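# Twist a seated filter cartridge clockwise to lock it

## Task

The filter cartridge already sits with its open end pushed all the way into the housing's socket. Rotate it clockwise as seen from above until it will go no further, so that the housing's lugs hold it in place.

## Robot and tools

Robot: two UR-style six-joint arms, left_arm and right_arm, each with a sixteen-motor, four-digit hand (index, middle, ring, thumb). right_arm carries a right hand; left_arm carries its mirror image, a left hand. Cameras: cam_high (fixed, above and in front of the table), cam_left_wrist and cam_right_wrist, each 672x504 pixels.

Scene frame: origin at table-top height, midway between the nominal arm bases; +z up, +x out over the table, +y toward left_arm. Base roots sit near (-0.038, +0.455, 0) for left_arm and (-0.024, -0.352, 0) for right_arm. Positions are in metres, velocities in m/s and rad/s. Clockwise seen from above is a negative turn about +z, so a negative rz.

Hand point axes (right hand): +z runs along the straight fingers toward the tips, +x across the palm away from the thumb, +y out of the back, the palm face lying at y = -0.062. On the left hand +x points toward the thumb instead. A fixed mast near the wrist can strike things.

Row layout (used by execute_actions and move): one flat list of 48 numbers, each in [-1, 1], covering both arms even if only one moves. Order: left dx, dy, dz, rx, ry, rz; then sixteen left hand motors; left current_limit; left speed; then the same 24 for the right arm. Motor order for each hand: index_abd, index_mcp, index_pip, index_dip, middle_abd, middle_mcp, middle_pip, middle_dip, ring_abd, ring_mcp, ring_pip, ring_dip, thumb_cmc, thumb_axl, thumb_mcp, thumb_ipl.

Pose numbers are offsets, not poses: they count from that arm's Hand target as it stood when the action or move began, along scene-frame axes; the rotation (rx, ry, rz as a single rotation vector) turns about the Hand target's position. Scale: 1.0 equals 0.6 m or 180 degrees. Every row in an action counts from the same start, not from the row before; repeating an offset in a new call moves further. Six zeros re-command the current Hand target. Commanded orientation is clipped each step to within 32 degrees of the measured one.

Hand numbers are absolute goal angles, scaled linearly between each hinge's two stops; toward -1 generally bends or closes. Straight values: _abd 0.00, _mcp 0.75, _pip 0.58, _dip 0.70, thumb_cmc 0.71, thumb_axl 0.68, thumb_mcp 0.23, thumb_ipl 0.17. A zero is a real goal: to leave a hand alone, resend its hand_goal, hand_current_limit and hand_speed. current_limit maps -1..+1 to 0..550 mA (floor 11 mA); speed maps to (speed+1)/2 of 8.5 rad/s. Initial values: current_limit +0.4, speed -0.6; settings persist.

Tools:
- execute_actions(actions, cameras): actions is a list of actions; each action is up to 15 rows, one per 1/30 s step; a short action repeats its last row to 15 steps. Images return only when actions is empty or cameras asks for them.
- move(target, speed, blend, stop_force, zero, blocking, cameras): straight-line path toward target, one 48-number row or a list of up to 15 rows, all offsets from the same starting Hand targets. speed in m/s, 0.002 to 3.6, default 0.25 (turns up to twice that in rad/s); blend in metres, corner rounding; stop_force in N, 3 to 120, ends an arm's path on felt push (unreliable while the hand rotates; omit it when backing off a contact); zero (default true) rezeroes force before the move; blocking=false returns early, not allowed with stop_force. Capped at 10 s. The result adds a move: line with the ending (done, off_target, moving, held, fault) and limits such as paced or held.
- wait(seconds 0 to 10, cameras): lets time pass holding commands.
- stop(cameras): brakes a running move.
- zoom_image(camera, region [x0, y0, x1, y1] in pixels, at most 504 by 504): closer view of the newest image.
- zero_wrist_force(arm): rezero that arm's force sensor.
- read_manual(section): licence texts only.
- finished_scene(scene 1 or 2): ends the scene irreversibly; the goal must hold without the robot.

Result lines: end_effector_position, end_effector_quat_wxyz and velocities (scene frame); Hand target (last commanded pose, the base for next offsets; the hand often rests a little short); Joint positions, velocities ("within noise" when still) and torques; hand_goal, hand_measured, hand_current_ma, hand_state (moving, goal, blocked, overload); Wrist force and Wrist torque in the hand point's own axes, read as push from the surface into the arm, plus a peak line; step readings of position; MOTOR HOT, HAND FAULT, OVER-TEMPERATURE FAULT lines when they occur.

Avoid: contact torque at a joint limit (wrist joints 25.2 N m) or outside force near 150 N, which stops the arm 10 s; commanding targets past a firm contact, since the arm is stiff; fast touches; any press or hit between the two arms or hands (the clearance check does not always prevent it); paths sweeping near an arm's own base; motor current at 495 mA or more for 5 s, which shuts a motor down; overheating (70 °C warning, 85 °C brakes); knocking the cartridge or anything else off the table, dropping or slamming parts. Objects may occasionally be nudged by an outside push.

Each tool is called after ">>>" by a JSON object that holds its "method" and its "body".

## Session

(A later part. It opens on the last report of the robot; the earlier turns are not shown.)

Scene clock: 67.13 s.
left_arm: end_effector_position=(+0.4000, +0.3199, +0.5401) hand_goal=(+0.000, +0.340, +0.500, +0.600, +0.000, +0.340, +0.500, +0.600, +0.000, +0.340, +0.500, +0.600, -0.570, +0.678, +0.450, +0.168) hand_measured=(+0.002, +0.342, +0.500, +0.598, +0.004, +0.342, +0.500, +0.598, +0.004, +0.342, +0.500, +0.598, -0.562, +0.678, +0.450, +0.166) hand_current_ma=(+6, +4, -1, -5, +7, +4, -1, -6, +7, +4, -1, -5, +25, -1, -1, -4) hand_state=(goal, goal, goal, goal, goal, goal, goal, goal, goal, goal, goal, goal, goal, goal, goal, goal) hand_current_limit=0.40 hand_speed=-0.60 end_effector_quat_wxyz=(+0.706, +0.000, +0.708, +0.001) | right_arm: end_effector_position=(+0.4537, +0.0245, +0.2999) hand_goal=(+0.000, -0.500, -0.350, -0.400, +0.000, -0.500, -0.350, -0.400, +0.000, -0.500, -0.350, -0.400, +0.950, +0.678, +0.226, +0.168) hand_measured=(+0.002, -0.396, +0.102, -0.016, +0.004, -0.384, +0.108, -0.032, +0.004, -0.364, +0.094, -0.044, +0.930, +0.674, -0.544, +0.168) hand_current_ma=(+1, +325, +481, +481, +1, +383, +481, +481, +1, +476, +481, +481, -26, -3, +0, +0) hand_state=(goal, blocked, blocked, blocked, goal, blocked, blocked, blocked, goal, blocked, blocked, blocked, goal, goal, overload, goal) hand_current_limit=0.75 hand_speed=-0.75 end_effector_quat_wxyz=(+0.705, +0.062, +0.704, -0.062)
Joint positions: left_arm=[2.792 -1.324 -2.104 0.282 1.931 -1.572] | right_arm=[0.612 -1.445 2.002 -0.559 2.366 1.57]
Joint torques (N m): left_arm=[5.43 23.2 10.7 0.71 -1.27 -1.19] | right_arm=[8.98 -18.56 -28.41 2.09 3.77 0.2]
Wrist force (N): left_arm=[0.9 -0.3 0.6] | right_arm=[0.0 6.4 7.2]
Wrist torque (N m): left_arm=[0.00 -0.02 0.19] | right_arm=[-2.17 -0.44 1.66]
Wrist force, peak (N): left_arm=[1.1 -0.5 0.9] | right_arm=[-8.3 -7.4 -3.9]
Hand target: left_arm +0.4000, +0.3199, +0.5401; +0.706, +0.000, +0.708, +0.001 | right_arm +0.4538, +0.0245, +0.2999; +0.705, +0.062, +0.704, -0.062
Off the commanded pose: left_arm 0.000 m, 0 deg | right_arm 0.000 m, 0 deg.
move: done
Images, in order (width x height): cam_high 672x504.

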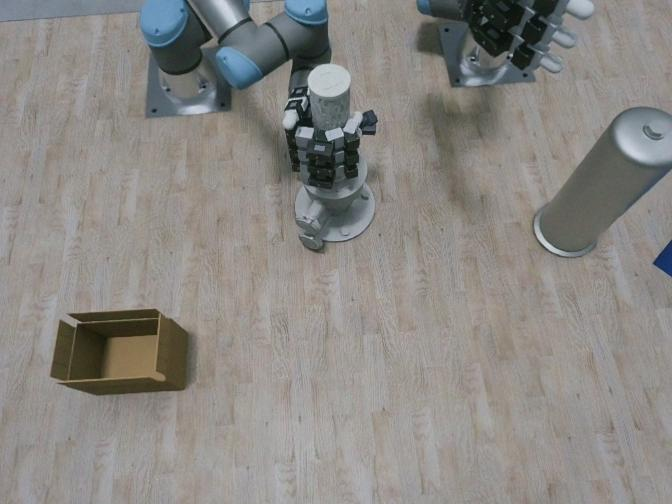

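>>> {"method": "move", "body": {"target": [0,0,0,0,0,0,0,0.34,0.5,0.6,0,0.34,0.5,0.6,0,0.34,0.5,0.6,-0.571,0.678,0.449,0.168,0.4,-0.6,0.002,0.001,0,0,0,0.02,0,-0.5,-0.35,-0.4,0,-0.5,-0.35,-0.4,0,-0.5,-0.35,-0.4,0.95,0.678,0.226,0.168,0.6,-0.75], "speed": 0.08}}

>>> {"method": "move", "body": {"target": [0,0,0,0,0,0,0,0.34,0.5,0.6,0,0.34,0.5,0.6,0,0.34,0.5,0.6,-0.571,0.678,0.449,0.168,0.4,-0.6,0,0,0,0,0,0,0,0.3,0.5,0.6,0,0.3,0.5,0.6,0,0.3,0.5,0.6,0.95,0.678,0.226,0.168,0.4,-0.6], "cameras": ["cam_high"]}}

>>> {"method": "zoom_image", "body": {"camera": "cam_high", "region": [295, 55, 360, 110]}}

>>> {"method": "zoom_image", "body": {"camera": "cam_high", "region": [260, 50, 410, 260]}}

Scene clock: 69.00 s.
left_arm: end_effector_position=(+0.4000, +0.3199, +0.5401) hand_goal=(+0.000, +0.340, +0.500, +0.600, +0.000, +0.340, +0.500, +0.600, +0.000, +0.340, +0.500, +0.600, -0.570, +0.678, +0.450, +0.168) hand_measured=(+0.002, +0.342, +0.500, +0.598, +0.004, +0.342, +0.500, +0.598, +0.004, +0.342, +0.500, +0.598, -0.562, +0.678, +0.450, +0.166) hand_current_ma=(+6, +4, -1, -5, +7, +4, -1, -6, +7, +4, -1, -5, +25, -1, -1, -4) hand_state=(goal, goal, goal, goal, goal, goal, goal, goal, goal, goal, goal, goal, goal, goal, goal, goal) hand_current_limit=0.40 hand_speed=-0.60 end_effector_quat_wxyz=(+0.706, +0.000, +0.708, +0.001) | right_arm: end_effector_position=(+0.4549, +0.0251, +0.2999) hand_goal=(+0.000, -0.500, -0.350, -0.400, +0.000, -0.500, -0.350, -0.400, +0.000, -0.500, -0.350, -0.400, +0.950, +0.678, +0.226, +0.168) hand_measured=(+0.008, -0.384, +0.106, -0.036, +0.008, -0.380, +0.116, -0.032, +0.008, -0.364, +0.114, -0.044, +0.930, +0.674, -0.544, +0.168) hand_current_ma=(+5, +381, +440, +440, +5, +399, +440, +440, +6, +440, +440, +440, -26, -3, +0, +0) hand_state=(goal, blocked, blocked, blocked, goal, blocked, blocked, blocked, goal, blocked, blocked, blocked, goal, goal, overload, goal) hand_current_limit=0.60 hand_speed=-0.75 end_effector_quat_wxyz=(+0.706, +0.040, +0.706, -0.040)
Joint positions: left_arm=[2.792 -1.324 -2.104 0.282 1.931 -1.572] | right_arm=[0.575 -1.466 2.026 -0.562 2.266 1.57]
Joint torques (N m): left_arm=[4.27 23.43 11.24 0.61 -1.23 -1.27] | right_arm=[-22.53 -33.02 -2.38 -0.25 2.3 -2.97]
Wrist force (N): left_arm=[0.8 -0.2 0.5] | right_arm=[0.8 22.3 -0.4]
Wrist torque (N m): left_arm=[0.02 -0.01 0.18] | right_arm=[1.11 -0.11 2.97]
Wrist force, peak (N): left_arm=[1.3 -0.3 0.6] | right_arm=[1.0 22.5 -0.4]
Hand target: left_arm +0.4000, +0.3199, +0.5401; +0.706, +0.000, +0.708, +0.001 | right_arm +0.4550, +0.0251, +0.2999; +0.706, +0.040, +0.706, -0.040
Off the commanded pose: left_arm 0.000 m, 0 deg | right_arm 0.000 m, 0 deg.
move: done

Scene clock: 69.87 s.
left_arm: end_effector_position=(+0.4000, +0.3199, +0.5401) hand_goal=(+0.000, +0.340, +0.500, +0.600, +0.000, +0.340, +0.500, +0.600, +0.000, +0.340, +0.500, +0.600, -0.570, +0.678, +0.450, +0.168) hand_measured=(+0.002, +0.342, +0.500, +0.598, +0.004, +0.342, +0.500, +0.598, +0.004, +0.342, +0.500, +0.598, -0.562, +0.678, +0.450, +0.166) hand_current_ma=(+6, +4, -1, -5, +7, +4, -1, -6, +7, +4, -1, -5, +25, -1, -1, -4) hand_state=(goal, goal, goal, goal, goal, goal, goal, goal, goal, goal, goal, goal, goal, goal, goal, goal) hand_current_limit=0.40 hand_speed=-0.60 end_effector_quat_wxyz=(+0.706, +0.000, +0.708, +0.001) | right_arm: end_effector_position=(+0.4550, +0.0251, +0.2998) hand_goal=(+0.000, +0.300, +0.500, +0.600, +0.000, +0.300, +0.500, +0.600, +0.000, +0.300, +0.500, +0.600, +0.950, +0.678, +0.226, +0.168) hand_measured=(-0.002, +0.298, +0.498, +0.598, -0.002, +0.298, +0.498, +0.598, -0.002, +0.298, +0.498, +0.598, +0.930, +0.674, -0.544, +0.168) hand_current_ma=(+0, -1, -1, -1, +0, -1, -1, -2, +0, -1, -1, -1, -26, -3, +0, +0) hand_state=(goal, goal, goal, goal, goal, goal, goal, goal, goal, goal, goal, goal, goal, goal, overload, goal) hand_current_limit=0.40 hand_speed=-0.60 end_effector_quat_wxyz=(+0.706, +0.040, +0.706, -0.040)
Joint positions: left_arm=[2.792 -1.324 -2.104 0.282 1.931 -1.572] | right_arm=[0.575 -1.466 2.026 -0.562 2.266 1.57]
Joint torques (N m): left_arm=[5.05 23.4 11.02 0.71 -1.17 -1.2] | right_arm=[1.56 -29.91 -22.4 -1.31 -1.25 1.73]
Wrist force (N): left_arm=[1.3 -0.3 0.9] | right_arm=[0.4 -1.3 0.9]
Wrist torque (N m): left_arm=[-0.02 -0.06 0.22] | right_arm=[-0.20 -0.10 -0.02]
Wrist force, peak (N): left_arm=[1.1 -0.6 1.1] | right_arm=[1.0 20.9 -0.9]
Hand target: left_arm +0.4000, +0.3199, +0.5401; +0.706, +0.000, +0.708, +0.001 | right_arm +0.4550, +0.0251, +0.2999; +0.706, +0.040, +0.706, -0.040
Off the commanded pose: left_arm 0.000 m, 0 deg | right_arm 0.000 m, 0 deg.
move: done
Images, in order (width x height): cam_high 672x504.

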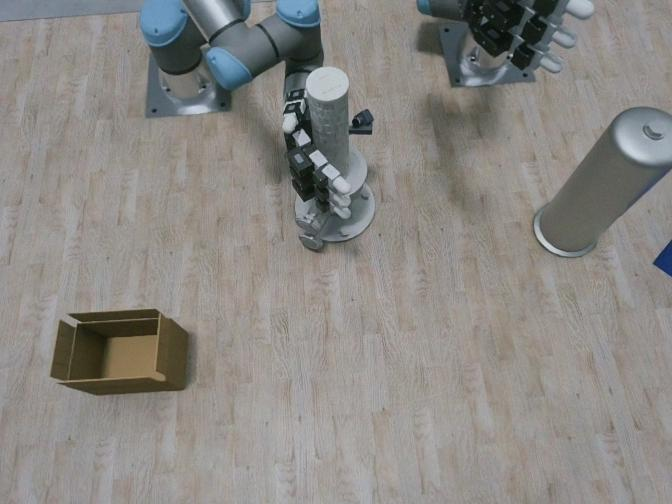

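Scaled by 7.754 from the camera's 672x504 image, which has a finer 960x720 frame.

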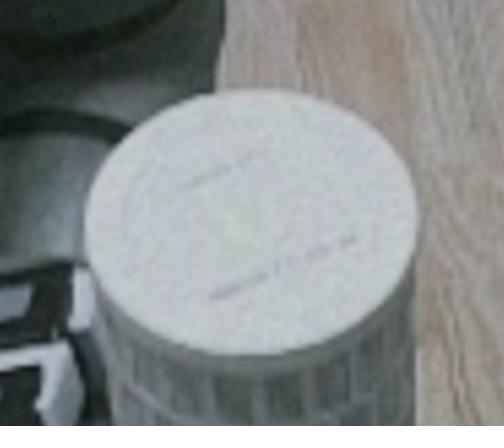

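Scaled by 2.400 from the camera's 672x504 image, which has a finer 960x720 frame.

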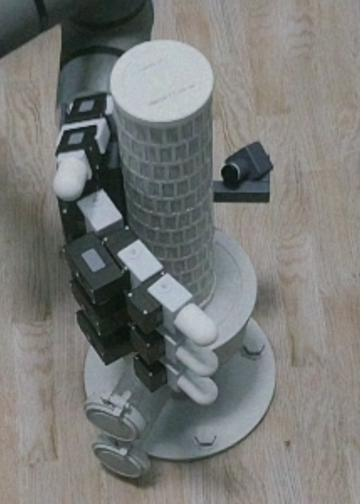

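>>> {"method": "move", "body": {"target": [[0,0,0,0,0,0,0,0.34,0.5,0.6,0,0.34,0.5,0.6,0,0.34,0.5,0.6,-0.571,0.678,0.449,0.168,0.4,-0.6,-0.0028,-0.0248,0,0,0,0,0,0.34,0.5,0.6,0,0.34,0.5,0.6,0,0.34,0.5,0.6,0.95,0.678,0.226,0.168,0.4,-0.6],[0,0,0,0,0,0,0,0.34,0.5,0.6,0,0.34,0.5,0.6,0,0.34,0.5,0.6,-0.571,0.678,0.449,0.168,0.4,-0.6,-0.0192,0.0075,0,0,0,0.1022,0,0.34,0.5,0.6,0,0.34,0.5,0.6,0,0.34,0.5,0.6,0.95,0.678,0.226,0.168,0.4,-0.6],[0,0,0,0,0,0,0,0.34,0.5,0.6,0,0.34,0.5,0.6,0,0.34,0.5,0.6,-0.571,0.678,0.449,0.168,0.4,-0.6,-0.0355,0.0318,0,0,0,0.2022,0,0.34,0.5,0.6,0,0.34,0.5,0.6,0,0.34,0.5,0.6,0.95,0.678,0.226,0.168,0.4,-0.6]], "speed": 0.2, "blend": [0,0.004,0], "cameras": ["cam_high"]}}

>>> {"method": "zoom_image", "body": {"camera": "cam_high", "region": [295, 55, 360, 110]}}

>>> {"method": "zoom_image", "body": {"camera": "cam_high", "region": [280, 50, 400, 260]}}

Scene clock: 73.87 s.
left_arm: end_effector_position=(+0.4000, +0.3199, +0.5401) hand_goal=(+0.000, +0.340, +0.500, +0.600, +0.000, +0.340, +0.500, +0.600, +0.000, +0.340, +0.500, +0.600, -0.570, +0.678, +0.450, +0.168) hand_measured=(+0.002, +0.342, +0.500, +0.598, +0.004, +0.342, +0.500, +0.598, +0.004, +0.342, +0.500, +0.598, -0.562, +0.678, +0.450, +0.166) hand_current_ma=(+6, +4, -1, -5, +7, +4, -1, -6, +7, +4, -1, -5, +25, -1, -1, -4) hand_state=(goal, goal, goal, goal, goal, goal, goal, goal, goal, goal, goal, goal, goal, goal, goal, goal) hand_current_limit=0.40 hand_speed=-0.60 end_effector_quat_wxyz=(+0.706, +0.000, +0.708, +0.001) | right_arm: end_effector_position=(+0.4337, +0.0442, +0.2999) hand_goal=(+0.000, +0.340, +0.500, +0.600, +0.000, +0.340, +0.500, +0.600, +0.000, +0.340, +0.500, +0.600, +0.950, +0.678, +0.226, +0.168) hand_measured=(-0.002, +0.338, +0.498, +0.598, -0.002, +0.338, +0.498, +0.598, -0.002, +0.338, +0.498, +0.598, +0.930, +0.674, -0.544, +0.168) hand_current_ma=(+0, -1, -1, -1, +0, -1, -1, -2, -1, -1, -1, -1, -26, -3, +0, +0) hand_state=(goal, goal, goal, goal, goal, goal, goal, goal, goal, goal, goal, goal, goal, goal, overload, goal) hand_current_limit=0.40 hand_speed=-0.60 end_effector_quat_wxyz=(+0.683, -0.183, +0.683, +0.183)
Joint positions: left_arm=[2.792 -1.324 -2.104 0.282 1.931 -1.572] | right_arm=[0.224 -1.547 2.114 -0.568 1.281 1.571]
Joint torques (N m): left_arm=[4.9 22.95 10.63 0.64 -1.05 -1.17] | right_arm=[-12.89 -16.37 -33.36 -0.22 -1.23 -0.98]
Wrist force (N): left_arm=[1.1 -0.2 0.8] | right_arm=[0.8 -0.8 0.7]
Wrist torque (N m): left_arm=[0.00 -0.03 0.20] | right_arm=[-0.15 -0.12 -0.07]
Wrist force, peak (N): left_arm=[1.3 -0.3 0.7] | right_arm=[1.0 -1.2 1.3]
Hand target: left_arm +0.4000, +0.3199, +0.5401; +0.706, +0.000, +0.708, +0.001 | right_arm +0.4337, +0.0442, +0.2999; +0.683, -0.183, +0.683, +0.183
Off the commanded pose: left_arm 0.000 m, 0 deg | right_arm 0.000 m, 0 deg.
move: done
Images, in order (width x height): cam_high 672x504.

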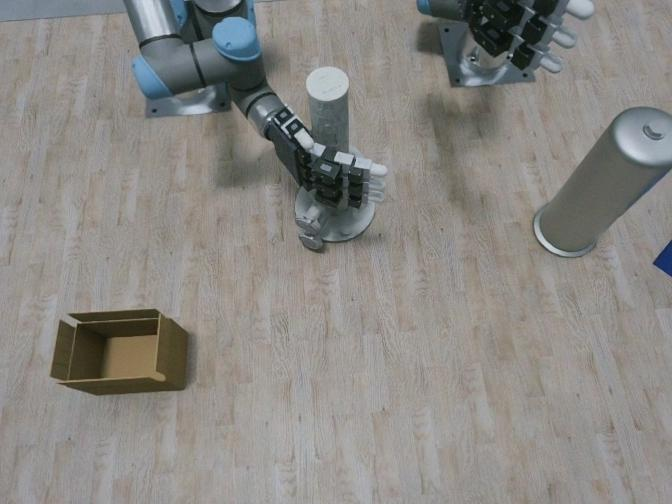

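Scaled by 7.754 from the camera's 672x504 image, which has a finer 960x720 frame.

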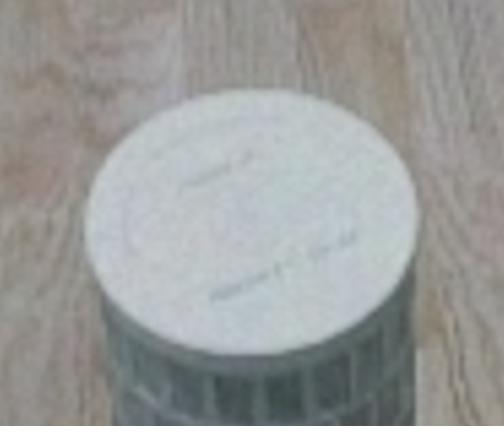

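Scaled by 2.400 from the camera's 672x504 image, which has a finer 960x720 frame.

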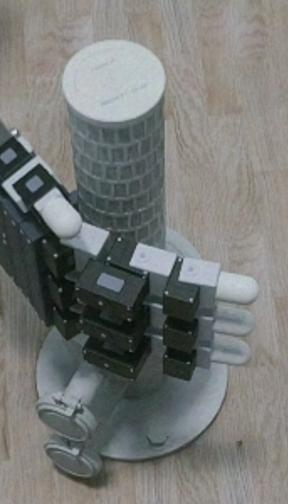

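>>> {"method": "move", "body": {"target": [0,0,0,0,0,0,0,0.34,0.5,0.6,0,0.34,0.5,0.6,0,0.34,0.5,0.6,-0.571,0.678,0.449,0.168,0.4,-0.6,-0.0073,0.0245,0,0,0,0,0,0.34,0.5,0.6,0,0.34,0.5,0.6,0,0.34,0.5,0.6,0.95,0.678,0.226,0.168,0.4,-0.6], "speed": 0.06}}

>>> {"method": "move", "body": {"target": [[0,0,0,0,0,0,0,0.34,0.5,0.6,0,0.34,0.5,0.6,0,0.34,0.5,0.6,-0.571,0.678,0.449,0.168,0.4,-0.6,0,0,0,0,0,0,0,-0.13,0.4,0.45,0,-0.13,0.4,0.45,0,-0.13,0.4,0.45,0.95,0.678,0.226,0.168,0.2,-0.6],[0,0,0,0,0,0,0,0.34,0.5,0.6,0,0.34,0.5,0.6,0,0.34,0.5,0.6,-0.571,0.678,0.449,0.168,0.4,-0.6,0,0,0,0,0,0,0,-0.5,-0.35,-0.4,0,-0.5,-0.35,-0.4,0,-0.5,-0.35,-0.4,0.95,0.678,0.226,0.168,0.7,-0.75]], "cameras": ["cam_high"]}}

>>> {"method": "zoom_image", "body": {"camera": "cam_high", "region": [295, 55, 360, 110]}}

Scene clock: 75.40 s.
left_arm: end_effector_position=(+0.4000, +0.3199, +0.5401) hand_goal=(+0.000, +0.340, +0.500, +0.600, +0.000, +0.340, +0.500, +0.600, +0.000, +0.340, +0.500, +0.600, -0.570, +0.678, +0.450, +0.168) hand_measured=(+0.002, +0.342, +0.500, +0.598, +0.004, +0.342, +0.500, +0.598, +0.004, +0.342, +0.500, +0.598, -0.562, +0.678, +0.450, +0.166) hand_current_ma=(+6, +4, -1, -5, +7, +4, -1, -6, +7, +4, -1, -5, +25, -1, -1, -4) hand_state=(goal, goal, goal, goal, goal, goal, goal, goal, goal, goal, goal, goal, goal, goal, goal, goal) hand_current_limit=0.40 hand_speed=-0.60 end_effector_quat_wxyz=(+0.706, +0.000, +0.708, +0.001) | right_arm: end_effector_position=(+0.4293, +0.0588, +0.2999) hand_goal=(+0.000, +0.340, +0.500, +0.600, +0.000, +0.340, +0.500, +0.600, +0.000, +0.340, +0.500, +0.600, +0.950, +0.678, +0.226, +0.168) hand_measured=(-0.002, +0.338, +0.498, +0.598, -0.002, +0.338, +0.498, +0.598, -0.002, +0.338, +0.498, +0.598, +0.930, +0.674, -0.544, +0.168) hand_current_ma=(+0, -1, -1, -1, +0, -1, -1, -2, -1, -1, -1, -1, -26, -3, +0, +0) hand_state=(goal, goal, goal, goal, goal, goal, goal, goal, goal, goal, goal, goal, goal, goal, overload, goal) hand_current_limit=0.40 hand_speed=-0.60 end_effector_quat_wxyz=(+0.683, -0.183, +0.683, +0.183)
Joint positions: left_arm=[2.792 -1.324 -2.104 0.282 1.931 -1.572] | right_arm=[0.268 -1.534 2.101 -0.568 1.325 1.571]
Joint torques (N m): left_arm=[4.66 23.2 11.11 0.76 -1.17 -1.28] | right_arm=[13.92 -16 -32.11 -0.13 0.15 -0.59]
Wrist force (N): left_arm=[1.0 -0.5 0.3] | right_arm=[-0.8 -7.2 0.9]
Wrist torque (N m): left_arm=[0.00 -0.04 0.20] | right_arm=[-0.56 -0.02 -0.56]
Wrist force, peak (N): left_arm=[1.2 -0.5 0.9] | right_arm=[-1.6 -8.1 0.4]
Hand target: left_arm +0.4000, +0.3199, +0.5401; +0.706, +0.000, +0.708, +0.001 | right_arm +0.4293, +0.0589, +0.2999; +0.683, -0.183, +0.683, +0.183
Off the commanded pose: left_arm 0.000 m, 0 deg | right_arm 0.000 m, 0 deg.
move: done

Scene clock: 76.87 s.
left_arm: end_effector_position=(+0.4000, +0.3199, +0.5401) hand_goal=(+0.000, +0.340, +0.500, +0.600, +0.000, +0.340, +0.500, +0.600, +0.000, +0.340, +0.500, +0.600, -0.570, +0.678, +0.450, +0.168) hand_measured=(+0.002, +0.342, +0.500, +0.598, +0.004, +0.342, +0.500, +0.598, +0.004, +0.342, +0.500, +0.598, -0.562, +0.678, +0.450, +0.166) hand_current_ma=(+6, +4, -1, -5, +7, +4, -1, -6, +7, +4, -1, -5, +25, -1, -1, -4) hand_state=(goal, goal, goal, goal, goal, goal, goal, goal, goal, goal, goal, goal, goal, goal, goal, goal) hand_current_limit=0.40 hand_speed=-0.60 end_effector_quat_wxyz=(+0.706, +0.000, +0.708, +0.001) | right_arm: end_effector_position=(+0.4293, +0.0589, +0.2999) hand_goal=(+0.000, -0.500, -0.350, -0.400, +0.000, -0.500, -0.350, -0.400, +0.000, -0.500, -0.350, -0.400, +0.950, +0.678, +0.226, +0.168) hand_measured=(+0.002, -0.408, +0.082, +0.068, +0.002, -0.394, +0.078, +0.046, +0.006, -0.380, +0.068, +0.024, +0.930, +0.674, -0.544, +0.168) hand_current_ma=(+0, +269, +468, +467, +1, +336, +467, +468, +3, +402, +467, +467, -26, -3, +0, +0) hand_state=(goal, blocked, blocked, blocked, goal, blocked, blocked, blocked, goal, blocked, blocked, blocked, goal, goal, overload, goal) hand_current_limit=0.70 hand_speed=-0.75 end_effector_quat_wxyz=(+0.683, -0.183, +0.683, +0.183)
Joint positions: left_arm=[2.792 -1.324 -2.104 0.282 1.931 -1.572] | right_arm=[0.269 -1.534 2.101 -0.568 1.325 1.571]
Joint torques (N m): left_arm=[4.63 23.01 11.15 0.77 -1.13 -1.26] | right_arm=[9.17 -19.99 -28.37 -0.11 -0.79 1.09]
Wrist force (N): left_arm=[0.7 -0.4 1.0] | right_arm=[2.5 -6.7 6.1]
Wrist torque (N m): left_arm=[-0.04 0.02 0.17] | right_arm=[-1.43 -0.63 -1.28]
Wrist force, peak (N): left_arm=[1.4 -0.5 0.6] | right_arm=[2.3 -6.4 8.0]
Hand target: left_arm +0.4000, +0.3199, +0.5401; +0.706, +0.000, +0.708, +0.001 | right_arm +0.4293, +0.0589, +0.2999; +0.683, -0.183, +0.683, +0.183
Off the commanded pose: left_arm 0.000 m, 0 deg | right_arm 0.000 m, 0 deg.
move: done
Images, in order (width x height): cam_high 672x504.

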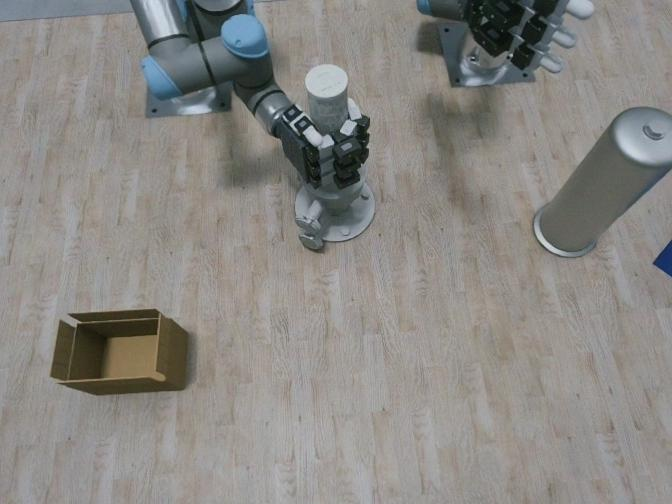

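Scaled by 7.754 from the camera's 672x504 image, which has a finer 960x720 frame.

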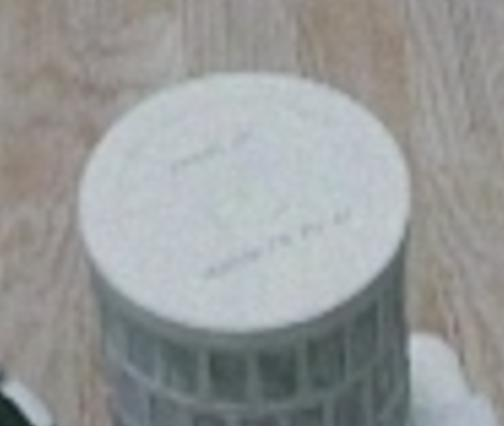

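>>> {"method": "move", "body": {"target": [0,0,0,0,0,0,0,0.34,0.5,0.6,0,0.34,0.5,0.6,0,0.34,0.5,0.6,-0.571,0.678,0.449,0.168,0.4,-0.6,0.005,0.0013,0,0,0,0,0,-0.5,-0.35,-0.4,0,-0.5,-0.35,-0.4,0,-0.5,-0.35,-0.4,0.95,0.678,0.226,0.168,0.7,-0.75], "speed": 0.05, "cameras": ["cam_high"]}}

>>> {"method": "zoom_image", "body": {"camera": "cam_high", "region": [295, 55, 360, 110]}}

Scene clock: 78.07 s.
left_arm: end_effector_position=(+0.4000, +0.3199, +0.5401) hand_goal=(+0.000, +0.340, +0.500, +0.600, +0.000, +0.340, +0.500, +0.600, +0.000, +0.340, +0.500, +0.600, -0.570, +0.678, +0.450, +0.168) hand_measured=(+0.002, +0.342, +0.500, +0.598, +0.004, +0.342, +0.500, +0.598, +0.004, +0.342, +0.500, +0.598, -0.562, +0.678, +0.450, +0.166) hand_current_ma=(+6, +4, -1, -5, +7, +4, -1, -6, +7, +4, -1, -5, +25, -1, -1, -4) hand_state=(goal, goal, goal, goal, goal, goal, goal, goal, goal, goal, goal, goal, goal, goal, goal, goal) hand_current_limit=0.40 hand_speed=-0.60 end_effector_quat_wxyz=(+0.706, +0.000, +0.708, +0.001) | right_arm: end_effector_position=(+0.4321, +0.0597, +0.2999) hand_goal=(+0.000, -0.500, -0.350, -0.400, +0.000, -0.500, -0.350, -0.400, +0.000, -0.500, -0.350, -0.400, +0.950, +0.678, +0.226, +0.168) hand_measured=(+0.002, -0.404, +0.082, +0.046, +0.002, -0.394, +0.078, +0.042, +0.004, -0.380, +0.068, +0.024, +0.930, +0.674, -0.544, +0.168) hand_current_ma=(+1, +291, +467, +467, +1, +336, +468, +467, +3, +402, +468, +468, -26, -3, +0, +0) hand_state=(goal, blocked, blocked, blocked, goal, blocked, blocked, blocked, goal, blocked, blocked, blocked, goal, goal, overload, goal) hand_current_limit=0.70 hand_speed=-0.75 end_effector_quat_wxyz=(+0.683, -0.183, +0.683, +0.183)
Joint positions: left_arm=[2.792 -1.324 -2.104 0.282 1.931 -1.572] | right_arm=[0.269 -1.528 2.094 -0.568 1.325 1.571]
Joint torques (N m): left_arm=[4.71 23.02 11.07 0.78 -1.07 -1.19] | right_arm=[-13.31 -16.84 -34.8 -1.06 -0.68 1.57]
Wrist force (N): left_arm=[0.9 -0.3 0.6] | right_arm=[-0.9 -1.3 -5.9]
Wrist torque (N m): left_arm=[0.00 0.00 0.18] | right_arm=[-0.39 0.65 -0.41]
Wrist force, peak (N): left_arm=[1.3 -0.5 0.7] | right_arm=[2.9 -6.8 6.0]
Hand target: left_arm +0.4000, +0.3199, +0.5401; +0.706, +0.000, +0.708, +0.001 | right_arm +0.4323, +0.0597, +0.2999; +0.683, -0.183, +0.683, +0.183
Off the commanded pose: left_arm 0.000 m, 0 deg | right_arm 0.000 m, 0 deg.
move: done
Images, in order (width x height): cam_high 672x504.

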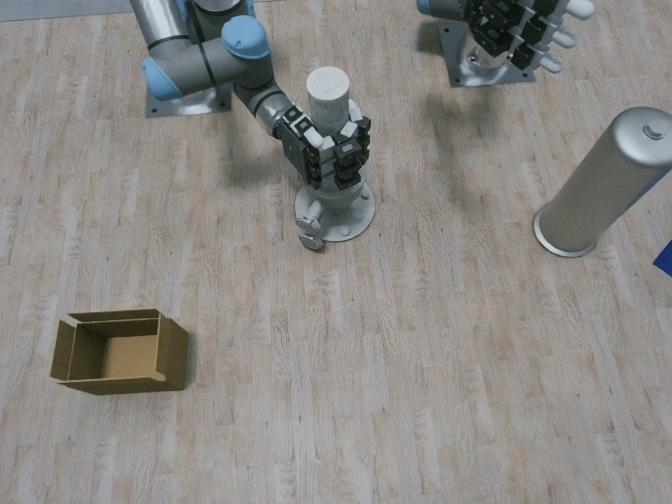

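Scaled by 7.754 from the camera's 672x504 image, which has a finer 960x720 frame.

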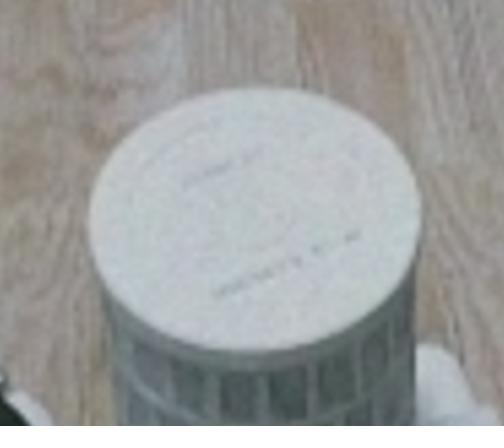

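>>> {"method": "move", "body": {"target": [[0,0,0,0,0,0,0,0.34,0.5,0.6,0,0.34,0.5,0.6,0,0.34,0.5,0.6,-0.571,0.678,0.449,0.168,0.4,-0.6,0.0138,-0.0130,0,0,0,-0.0556,0,-0.5,-0.35,-0.4,0,-0.5,-0.35,-0.4,0,-0.5,-0.35,-0.4,0.95,0.678,0.226,0.168,0.7,-0.75],[0,0,0,0,0,0,0,0.34,0.5,0.6,0,0.34,0.5,0.6,0,0.34,0.5,0.6,-0.571,0.678,0.449,0.168,0.4,-0.6,0.0200,-0.0202,0,0,0,-0.0833,0,-0.5,-0.35,-0.4,0,-0.5,-0.35,-0.4,0,-0.5,-0.35,-0.4,0.95,0.678,0.226,0.168,0.7,-0.75]], "speed": 0.08, "blend": [0.003,0], "cameras": ["cam_high"]}}

>>> {"method": "zoom_image", "body": {"camera": "cam_high", "region": [295, 55, 360, 110]}}

Scene clock: 80.73 s.
left_arm: end_effector_position=(+0.4000, +0.3199, +0.5401) hand_goal=(+0.000, +0.340, +0.500, +0.600, +0.000, +0.340, +0.500, +0.600, +0.000, +0.340, +0.500, +0.600, -0.570, +0.678, +0.450, +0.168) hand_measured=(+0.002, +0.342, +0.500, +0.598, +0.004, +0.342, +0.500, +0.598, +0.004, +0.342, +0.500, +0.598, -0.562, +0.678, +0.450, +0.166) hand_current_ma=(+6, +4, -1, -5, +7, +4, -1, -6, +7, +4, -1, -5, +25, -1, -1, -4) hand_state=(goal, goal, goal, goal, goal, goal, goal, goal, goal, goal, goal, goal, goal, goal, goal, goal) hand_current_limit=0.40 hand_speed=-0.60 end_effector_quat_wxyz=(+0.706, +0.000, +0.708, +0.001) | right_arm: end_effector_position=(+0.4443, +0.0476, +0.2999) hand_goal=(+0.000, -0.500, -0.350, -0.400, +0.000, -0.500, -0.350, -0.400, +0.000, -0.500, -0.350, -0.400, +0.950, +0.678, +0.226, +0.168) hand_measured=(+0.002, -0.406, +0.082, +0.044, +0.002, -0.396, +0.082, +0.042, +0.004, -0.386, +0.078, +0.024, +0.930, +0.674, -0.544, +0.168) hand_current_ma=(+1, +276, +468, +467, +1, +322, +468, +467, +2, +371, +467, +467, -26, -3, +0, +0) hand_state=(goal, blocked, blocked, blocked, goal, blocked, blocked, blocked, goal, blocked, blocked, blocked, goal, goal, overload, goal) hand_current_limit=0.70 hand_speed=-0.75 end_effector_quat_wxyz=(+0.701, -0.092, +0.701, +0.092)
Joint positions: left_arm=[2.792 -1.324 -2.104 0.282 1.931 -1.572] | right_arm=[0.392 -1.531 2.097 -0.568 1.71 1.571]
Joint torques (N m): left_arm=[4.41 23.34 10.77 0.78 -1.16 -1.26] | right_arm=[4.72 -17.18 -31.95 0.12 4.41 -1.37]
Wrist force (N): left_arm=[1.0 -0.3 0.5] | right_arm=[0.3 10.0 4.0]
Wrist torque (N m): left_arm=[0.01 -0.03 0.20] | right_arm=[-1.49 -0.22 1.54]
Wrist force, peak (N): left_arm=[1.4 -0.4 0.6] | right_arm=[1.2 11.7 3.2]
Hand target: left_arm +0.4000, +0.3199, +0.5401; +0.706, +0.000, +0.708, +0.001 | right_arm +0.4443, +0.0476, +0.2999; +0.701, -0.092, +0.701, +0.092
Off the commanded pose: left_arm 0.000 m, 0 deg | right_arm 0.000 m, 0 deg.
move: done
Images, in order (width x height): cam_high 672x504.

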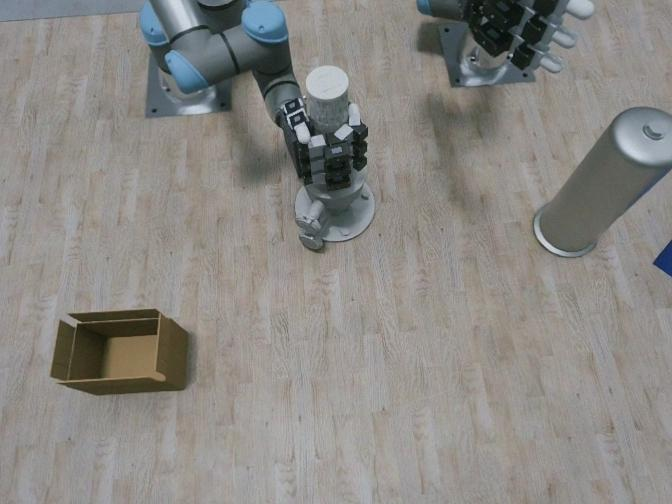

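Scaled by 7.754 from the camera's 672x504 image, which has a finer 960x720 frame.

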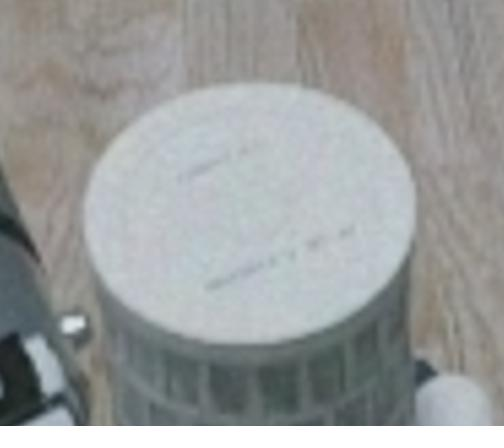

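>>> {"method": "move", "body": {"target": [0,0,0,0,0,0,0,0.34,0.5,0.6,0,0.34,0.5,0.6,0,0.34,0.5,0.6,-0.571,0.678,0.449,0.168,0.4,-0.6,0.0125,-0.0147,0,0,0,-0.0556,0,-0.5,-0.35,-0.4,0,-0.5,-0.35,-0.4,0,-0.5,-0.35,-0.4,0.95,0.678,0.226,0.168,0.78,-0.75], "speed": 0.08, "cameras": ["cam_high"]}}

>>> {"method": "zoom_image", "body": {"camera": "cam_high", "region": [295, 55, 360, 110]}}

Scene clock: 83.20 s.
left_arm: end_effector_position=(+0.4000, +0.3199, +0.5401) hand_goal=(+0.000, +0.340, +0.500, +0.600, +0.000, +0.340, +0.500, +0.600, +0.000, +0.340, +0.500, +0.600, -0.570, +0.678, +0.450, +0.168) hand_measured=(+0.002, +0.342, +0.500, +0.598, +0.004, +0.342, +0.500, +0.598, +0.004, +0.342, +0.500, +0.598, -0.562, +0.678, +0.450, +0.166) hand_current_ma=(+6, +4, -1, -5, +7, +4, -1, -6, +7, +4, -1, -5, +25, -1, -1, -4) hand_state=(goal, goal, goal, goal, goal, goal, goal, goal, goal, goal, goal, goal, goal, goal, goal, goal) hand_current_limit=0.40 hand_speed=-0.60 end_effector_quat_wxyz=(+0.706, +0.000, +0.708, +0.001) | right_arm: end_effector_position=(+0.4518, +0.0387, +0.2999) hand_goal=(+0.000, -0.500, -0.350, -0.400, +0.000, -0.500, -0.350, -0.400, +0.000, -0.500, -0.350, -0.400, +0.950, +0.678, +0.226, +0.168) hand_measured=(+0.002, -0.408, +0.082, +0.044, +0.002, -0.398, +0.084, +0.038, +0.004, -0.388, +0.080, +0.024, +0.930, +0.674, -0.544, +0.168) hand_current_ma=(+1, +273, +490, +490, +1, +316, +490, +489, +1, +356, +489, +489, -25, -3, +0, +0) hand_state=(goal, blocked, blocked, blocked, goal, blocked, blocked, blocked, goal, blocked, blocked, blocked, goal, goal, overload, goal) hand_current_limit=0.78 hand_speed=-0.75 end_effector_quat_wxyz=(+0.707, -0.031, +0.706, +0.031)
Joint positions: left_arm=[2.792 -1.324 -2.104 0.282 1.931 -1.572] | right_arm=[0.481 -1.505 2.07 -0.566 1.973 1.57]
Joint torques (N m): left_arm=[4.45 23.29 10.99 0.76 -1.03 -1.22] | right_arm=[3.32 -16.04 -29.94 0.83 4.61 -1.2]
Wrist force (N): left_arm=[0.9 -0.1 0.7] | right_arm=[-0.2 12.2 -0.6]
Wrist torque (N m): left_arm=[0.01 -0.02 0.19] | right_arm=[-1.22 0.16 2.10]
Wrist force, peak (N): left_arm=[1.3 -0.3 0.8] | right_arm=[0.5 14.8 -1.5]
Hand target: left_arm +0.4000, +0.3199, +0.5401; +0.706, +0.000, +0.708, +0.001 | right_arm +0.4518, +0.0387, +0.2999; +0.707, -0.031, +0.706, +0.031
Off the commanded pose: left_arm 0.000 m, 0 deg | right_arm 0.000 m, 0 deg.
move: done
Images, in order (width x height): cam_high 672x504.

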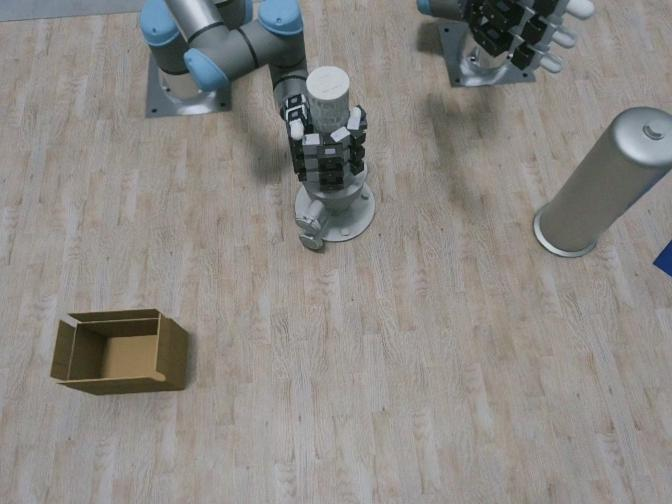

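Scaled by 7.754 from the camera's 672x504 image, which has a finer 960x720 frame.

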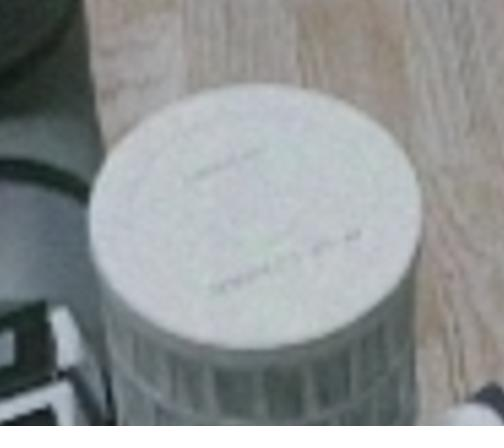

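>>> {"method": "move", "body": {"target": [0,0,0,0,0,0,0,0.34,0.5,0.6,0,0.34,0.5,0.6,0,0.34,0.5,0.6,-0.571,0.678,0.449,0.168,0.4,-0.6,-0.0125,0.0147,0,0,0,0.0556,0,-0.5,-0.35,-0.4,0,-0.5,-0.35,-0.4,0,-0.5,-0.35,-0.4,0.95,0.678,0.226,0.168,0.75,-0.75], "speed": 0.08, "cameras": ["cam_high"]}}

>>> {"method": "zoom_image", "body": {"camera": "cam_high", "region": [295, 55, 360, 110]}}

Scene clock: 85.63 s.
left_arm: end_effector_position=(+0.4000, +0.3199, +0.5401) hand_goal=(+0.000, +0.340, +0.500, +0.600, +0.000, +0.340, +0.500, +0.600, +0.000, +0.340, +0.500, +0.600, -0.570, +0.678, +0.450, +0.168) hand_measured=(+0.002, +0.342, +0.500, +0.598, +0.004, +0.342, +0.500, +0.598, +0.004, +0.342, +0.500, +0.598, -0.562, +0.678, +0.450, +0.166) hand_current_ma=(+6, +4, -1, -5, +7, +4, -1, -6, +7, +4, -1, -5, +25, -1, -1, -4) hand_state=(goal, goal, goal, goal, goal, goal, goal, goal, goal, goal, goal, goal, goal, goal, goal, goal) hand_current_limit=0.40 hand_speed=-0.60 end_effector_quat_wxyz=(+0.706, +0.000, +0.708, +0.001) | right_arm: end_effector_position=(+0.4443, +0.0475, +0.2999) hand_goal=(+0.000, -0.500, -0.350, -0.400, +0.000, -0.500, -0.350, -0.400, +0.000, -0.500, -0.350, -0.400, +0.950, +0.678, +0.226, +0.168) hand_measured=(+0.002, -0.366, +0.082, -0.058, +0.002, -0.358, +0.084, -0.062, +0.002, -0.350, +0.080, -0.070, +0.930, +0.674, -0.544, +0.168) hand_current_ma=(+0, +467, +481, +481, +0, +481, +481, +481, +1, +481, +481, +481, -25, -3, +0, +0) hand_state=(goal, blocked, blocked, blocked, goal, blocked, blocked, blocked, goal, blocked, blocked, blocked, goal, goal, overload, goal) hand_current_limit=0.75 hand_speed=-0.75 end_effector_quat_wxyz=(+0.701, -0.092, +0.701, +0.092)
Joint positions: left_arm=[2.792 -1.324 -2.104 0.282 1.931 -1.572] | right_arm=[0.393 -1.531 2.097 -0.568 1.711 1.571]
Joint torques (N m): left_arm=[4.29 22.69 10.92 0.77 -1.03 -1.22] | right_arm=[-15.69 -29.34 -4.87 -2.06 -0.65 -0.14]
Wrist force (N): left_arm=[1.1 -0.2 0.6] | right_arm=[-1.6 8.7 5.1]
Wrist torque (N m): left_arm=[0.01 -0.05 0.21] | right_arm=[0.64 -0.36 1.12]
Wrist force, peak (N): left_arm=[1.2 -0.3 0.9] | right_arm=[-1.0 13.2 2.2]
Hand target: left_arm +0.4000, +0.3199, +0.5401; +0.706, +0.000, +0.708, +0.001 | right_arm +0.4443, +0.0476, +0.2999; +0.701, -0.092, +0.701, +0.092
Off the commanded pose: left_arm 0.000 m, 0 deg | right_arm 0.000 m, 0 deg.
move: done
Images, in order (width x height): cam_high 672x504.

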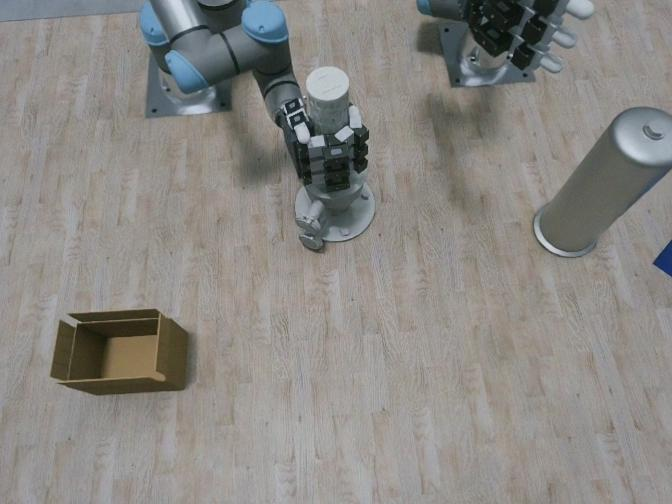

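Scaled by 7.754 from the camera's 672x504 image, which has a finer 960x720 frame.

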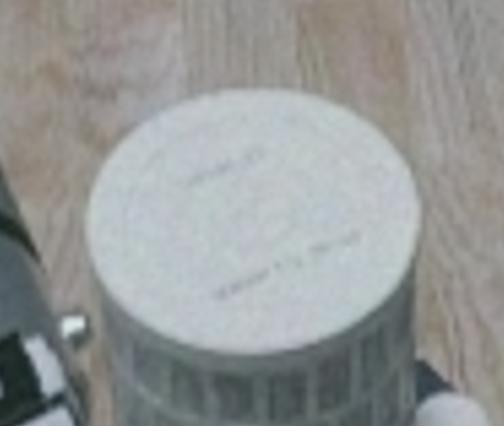

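>>> {"method": "move", "body": {"target": [0,0,0,0,0,0,0,0.34,0.5,0.6,0,0.34,0.5,0.6,0,0.34,0.5,0.6,-0.571,0.678,0.449,0.168,0.4,-0.6,0.0125,-0.0137,0,0,0,-0.0556,0,-0.5,-0.35,-0.4,0,-0.5,-0.35,-0.4,0,-0.5,-0.35,-0.4,0.95,0.678,0.226,0.168,0.78,-0.75], "speed": 0.08, "cameras": ["cam_high"]}}

>>> {"method": "zoom_image", "body": {"camera": "cam_high", "region": [295, 55, 360, 110]}}

>>> {"method": "move", "body": {"target": [0,0,0,0,0,0,0,0.34,0.5,0.6,0,0.34,0.5,0.6,0,0.34,0.5,0.6,-0.571,0.678,0.449,0.168,0.4,-0.6,0,0,0,0,0,0,0,0.3,0.5,0.6,0,0.3,0.5,0.6,0,0.3,0.5,0.6,0.95,0.678,0.226,0.168,0.4,-0.6], "cameras": ["cam_high"]}}

>>> {"method": "zoom_image", "body": {"camera": "cam_high", "region": [295, 55, 360, 110]}}

Scene clock: 87.77 s.
left_arm: end_effector_position=(+0.4000, +0.3199, +0.5401) hand_goal=(+0.000, +0.340, +0.500, +0.600, +0.000, +0.340, +0.500, +0.600, +0.000, +0.340, +0.500, +0.600, -0.570, +0.678, +0.450, +0.168) hand_measured=(+0.002, +0.342, +0.500, +0.598, +0.004, +0.342, +0.500, +0.598, +0.004, +0.342, +0.500, +0.598, -0.562, +0.678, +0.450, +0.166) hand_current_ma=(+6, +4, -1, -5, +7, +4, -1, -6, +7, +4, -1, -5, +25, -1, -1, -4) hand_state=(goal, goal, goal, goal, goal, goal, goal, goal, goal, goal, goal, goal, goal, goal, goal, goal) hand_current_limit=0.40 hand_speed=-0.60 end_effector_quat_wxyz=(+0.706, +0.000, +0.708, +0.001) | right_arm: end_effector_position=(+0.4518, +0.0393, +0.2999) hand_goal=(+0.000, -0.500, -0.350, -0.400, +0.000, -0.500, -0.350, -0.400, +0.000, -0.500, -0.350, -0.400, +0.950, +0.678, +0.226, +0.168) hand_measured=(+0.000, -0.408, +0.132, -0.058, +0.000, -0.410, +0.148, -0.062, +0.000, -0.404, +0.142, -0.070, +0.930, +0.674, -0.544, +0.168) hand_current_ma=(+0, +271, +490, +489, +0, +257, +489, +489, +0, +286, +489, +489, -25, -3, +0, +0) hand_state=(goal, blocked, blocked, blocked, goal, blocked, blocked, blocked, goal, blocked, blocked, blocked, goal, goal, overload, goal) hand_current_limit=0.78 hand_speed=-0.75 end_effector_quat_wxyz=(+0.707, -0.031, +0.706, +0.031)
Joint positions: left_arm=[2.792 -1.324 -2.104 0.282 1.931 -1.572] | right_arm=[0.483 -1.504 2.069 -0.566 1.975 1.57]
Joint torques (N m): left_arm=[4.72 22.86 11.04 0.8 -0.97 -1.24] | right_arm=[8.04 -15.7 -30.23 0.72 3.65 0.14]
Wrist force (N): left_arm=[1.0 -0.3 0.6] | right_arm=[-1.2 2.1 2.8]
Wrist torque (N m): left_arm=[0.01 -0.02 0.20] | right_arm=[-2.44 -0.28 0.62]
Wrist force, peak (N): left_arm=[1.3 -0.4 0.7] | right_arm=[-0.2 11.9 7.8]
Hand target: left_arm +0.4000, +0.3199, +0.5401; +0.706, +0.000, +0.708, +0.001 | right_arm +0.4518, +0.0393, +0.2999; +0.707, -0.031, +0.706, +0.031
Off the commanded pose: left_arm 0.000 m, 0 deg | right_arm 0.000 m, 0 deg.
move: done
Images, in order (width x height): cam_high 672x504.

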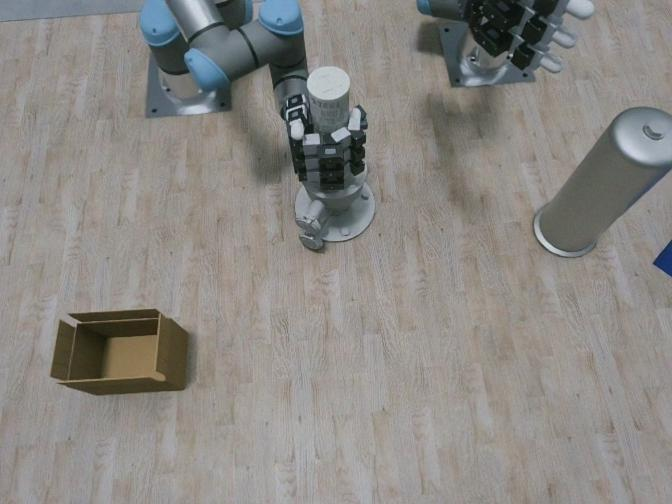

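Scaled by 7.754 from the camera's 672x504 image, which has a finer 960x720 frame.

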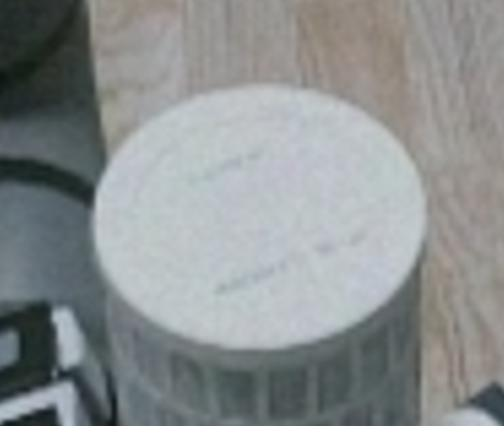

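Scene clock: 88.63 s.
left_arm: end_effector_position=(+0.4000, +0.3199, +0.5401) hand_goal=(+0.000, +0.340, +0.500, +0.600, +0.000, +0.340, +0.500, +0.600, +0.000, +0.340, +0.500, +0.600, -0.570, +0.678, +0.450, +0.168) hand_measured=(+0.002, +0.342, +0.500, +0.598, +0.004, +0.342, +0.500, +0.598, +0.004, +0.342, +0.500, +0.598, -0.562, +0.678, +0.450, +0.166) hand_current_ma=(+6, +4, -1, -5, +7, +4, -1, -6, +7, +4, -1, -5, +25, -1, -1, -4) hand_state=(goal, goal, goal, goal, goal, goal, goal, goal, goal, goal, goal, goal, goal, goal, goal, goal) hand_current_limit=0.40 hand_speed=-0.60 end_effector_quat_wxyz=(+0.706, +0.000, +0.708, +0.001) | right_arm: end_effector_position=(+0.4518, +0.0393, +0.2999) hand_goal=(+0.000, +0.300, +0.500, +0.600, +0.000, +0.300, +0.500, +0.600, +0.000, +0.300, +0.500, +0.600, +0.950, +0.678, +0.226, +0.168) hand_measured=(-0.002, +0.298, +0.498, +0.598, -0.002, +0.298, +0.498, +0.598, -0.002, +0.298, +0.498, +0.598, +0.930, +0.674, -0.544, +0.168) hand_current_ma=(+0, -1, -1, -1, +0, -1, -1, -2, +0, -1, -1, -1, -25, -3, +0, +0) hand_state=(goal, goal, goal, goal, goal, goal, goal, goal, goal, goal, goal, goal, goal, goal, overload, goal) hand_current_limit=0.40 hand_speed=-0.60 end_effector_quat_wxyz=(+0.707, -0.031, +0.706, +0.031)
Joint positions: left_arm=[2.792 -1.324 -2.104 0.282 1.931 -1.572] | right_arm=[0.483 -1.504 2.069 -0.566 1.975 1.571]
Joint torques (N m): left_arm=[4.5 22.01 10.31 0.72 -0.91 -1.28] | right_arm=[10.48 -18.02 -33.12 -3.1 -1.25 1.21]
Wrist force (N): left_arm=[1.0 -0.6 0.6] | right_arm=[0.2 -2.0 0.8]
Wrist torque (N m): left_arm=[-0.04 -0.02 0.21] | right_arm=[-0.24 -0.04 -0.08]
Wrist force, peak (N): left_arm=[1.0 -0.7 0.9] | right_arm=[0.5 -2.4 1.1]
Hand target: left_arm +0.4000, +0.3199, +0.5401; +0.706, +0.000, +0.708, +0.001 | right_arm +0.4518, +0.0393, +0.2999; +0.707, -0.031, +0.706, +0.031
Off the commanded pose: left_arm 0.000 m, 0 deg | right_arm 0.000 m, 0 deg.
move: done
Images, in order (width x height): cam_high 672x504.

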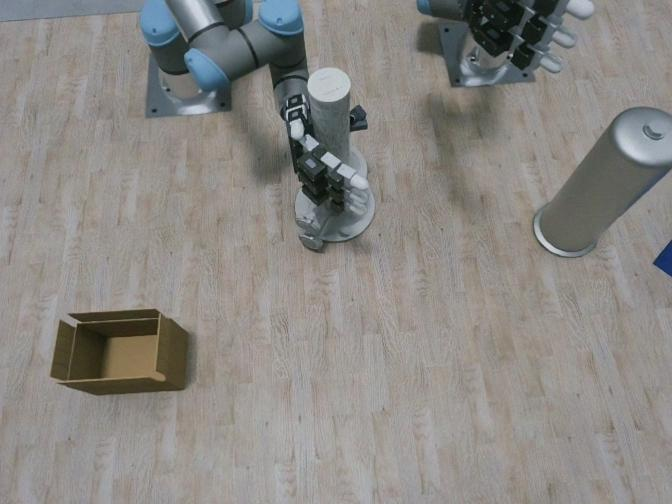

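Scaled by 7.754 from the camera's 672x504 image, which has a finer 960x720 frame.

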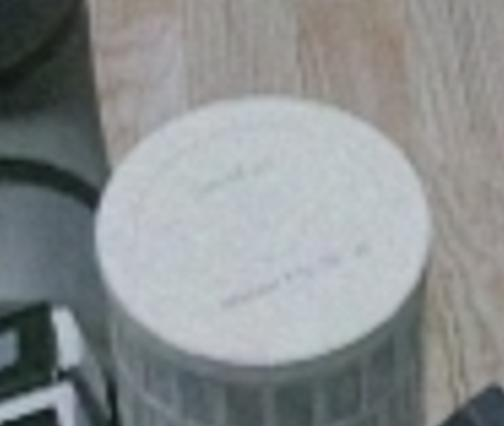

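>>> {"method": "move", "body": {"target": [[0,0,0,0,0,0,0,0.34,0.5,0.6,0,0.34,0.5,0.6,0,0.34,0.5,0.6,-0.571,0.678,0.449,0.168,0.4,-0.6,0.0044,-0.0498,0,0,0,0,0,0.34,0.5,0.6,0,0.34,0.5,0.6,0,0.34,0.5,0.6,0.95,0.678,0.226,0.168,0.4,-0.6],[0,0,0,0,0,0,0,0.34,0.5,0.6,0,0.34,0.5,0.6,0,0.34,0.5,0.6,-0.571,0.678,0.449,0.168,0.4,-0.6,0.0203,-0.2324,0,0,0,0,0,0.34,0.5,0.6,0,0.34,0.5,0.6,0,0.34,0.5,0.6,0.95,0.678,0.226,0.168,0.4,-0.6]], "speed": [0.08,0.25], "blend": [0.01,0], "cameras": ["cam_high"]}}

>>> {"method": "zoom_image", "body": {"camera": "cam_high", "region": [295, 55, 360, 110]}}

>>> {"method": "zoom_image", "body": {"camera": "cam_high", "region": [280, 50, 400, 260]}}

Scene clock: 90.67 s.
left_arm: end_effector_position=(+0.4000, +0.3199, +0.5401) hand_goal=(+0.000, +0.340, +0.500, +0.600, +0.000, +0.340, +0.500, +0.600, +0.000, +0.340, +0.500, +0.600, -0.570, +0.678, +0.450, +0.168) hand_measured=(+0.002, +0.342, +0.500, +0.598, +0.004, +0.342, +0.500, +0.598, +0.004, +0.342, +0.500, +0.598, -0.562, +0.678, +0.450, +0.166) hand_current_ma=(+6, +4, -1, -5, +7, +4, -1, -6, +7, +4, -1, -5, +25, -1, -1, -4) hand_state=(goal, goal, goal, goal, goal, goal, goal, goal, goal, goal, goal, goal, goal, goal, goal, goal) hand_current_limit=0.40 hand_speed=-0.60 end_effector_quat_wxyz=(+0.706, +0.000, +0.708, +0.001) | right_arm: end_effector_position=(+0.4639, -0.1001, +0.2999) hand_goal=(+0.000, +0.340, +0.500, +0.600, +0.000, +0.340, +0.500, +0.600, +0.000, +0.340, +0.500, +0.600, +0.950, +0.678, +0.226, +0.168) hand_measured=(-0.002, +0.338, +0.498, +0.598, -0.002, +0.338, +0.498, +0.598, -0.002, +0.338, +0.498, +0.598, +0.930, +0.674, -0.544, +0.168) hand_current_ma=(+0, -1, -1, -1, +0, -1, -1, -2, -1, -1, -1, -1, -25, -3, +0, +0) hand_state=(goal, goal, goal, goal, goal, goal, goal, goal, goal, goal, goal, goal, goal, goal, overload, goal) hand_current_limit=0.40 hand_speed=-0.60 end_effector_quat_wxyz=(+0.707, -0.031, +0.706, +0.031)
Joint positions: left_arm=[2.792 -1.324 -2.104 0.282 1.931 -1.572] | right_arm=[0.046 -1.711 2.266 -0.556 1.538 1.571]
Joint torques (N m): left_arm=[4.2 22.74 11.03 0.84 -0.92 -1.19] | right_arm=[-13.76 -20.99 -7.68 -0.41 -1.26 -0.93]
Wrist force (N): left_arm=[1.0 -0.1 0.7] | right_arm=[1.1 -1.5 0.9]
Wrist torque (N m): left_arm=[0.02 -0.02 0.19] | right_arm=[-0.20 -0.19 0.02]
Wrist force, peak (N): left_arm=[1.2 -0.6 0.8] | right_arm=[0.9 -2.4 0.9]
Hand target: left_arm +0.4000, +0.3199, +0.5401; +0.706, +0.000, +0.708, +0.001 | right_arm +0.4640, -0.1001, +0.2999; +0.707, -0.031, +0.706, +0.031
Off the commanded pose: left_arm 0.000 m, 0 deg | right_arm 0.000 m, 0 deg.
move: done
Images, in order (width x height): cam_high 672x504.

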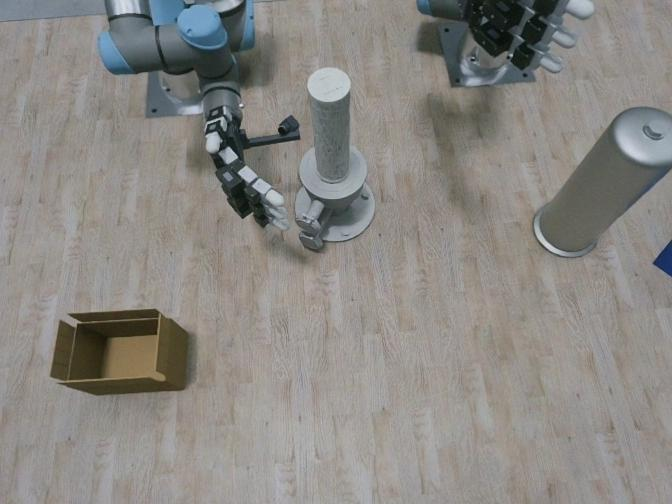

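Scaled by 7.754 from the camera's 672x504 image, which has a finer 960x720 frame.

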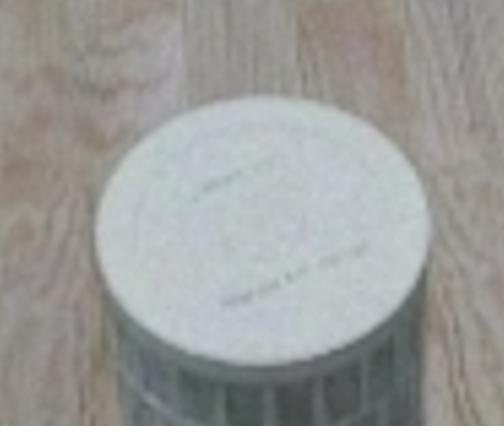

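Scaled by 2.400 from the camera's 672x504 image, which has a finer 960x720 frame.

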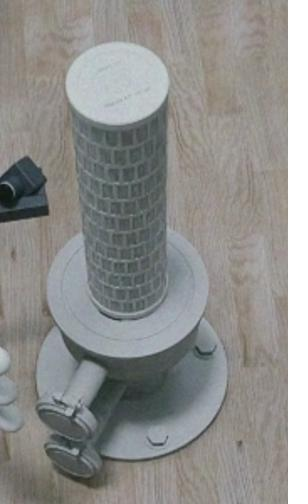

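>>> {"method": "finished_scene", "body": {"scene": 2}}

The scene is finished: the task was done.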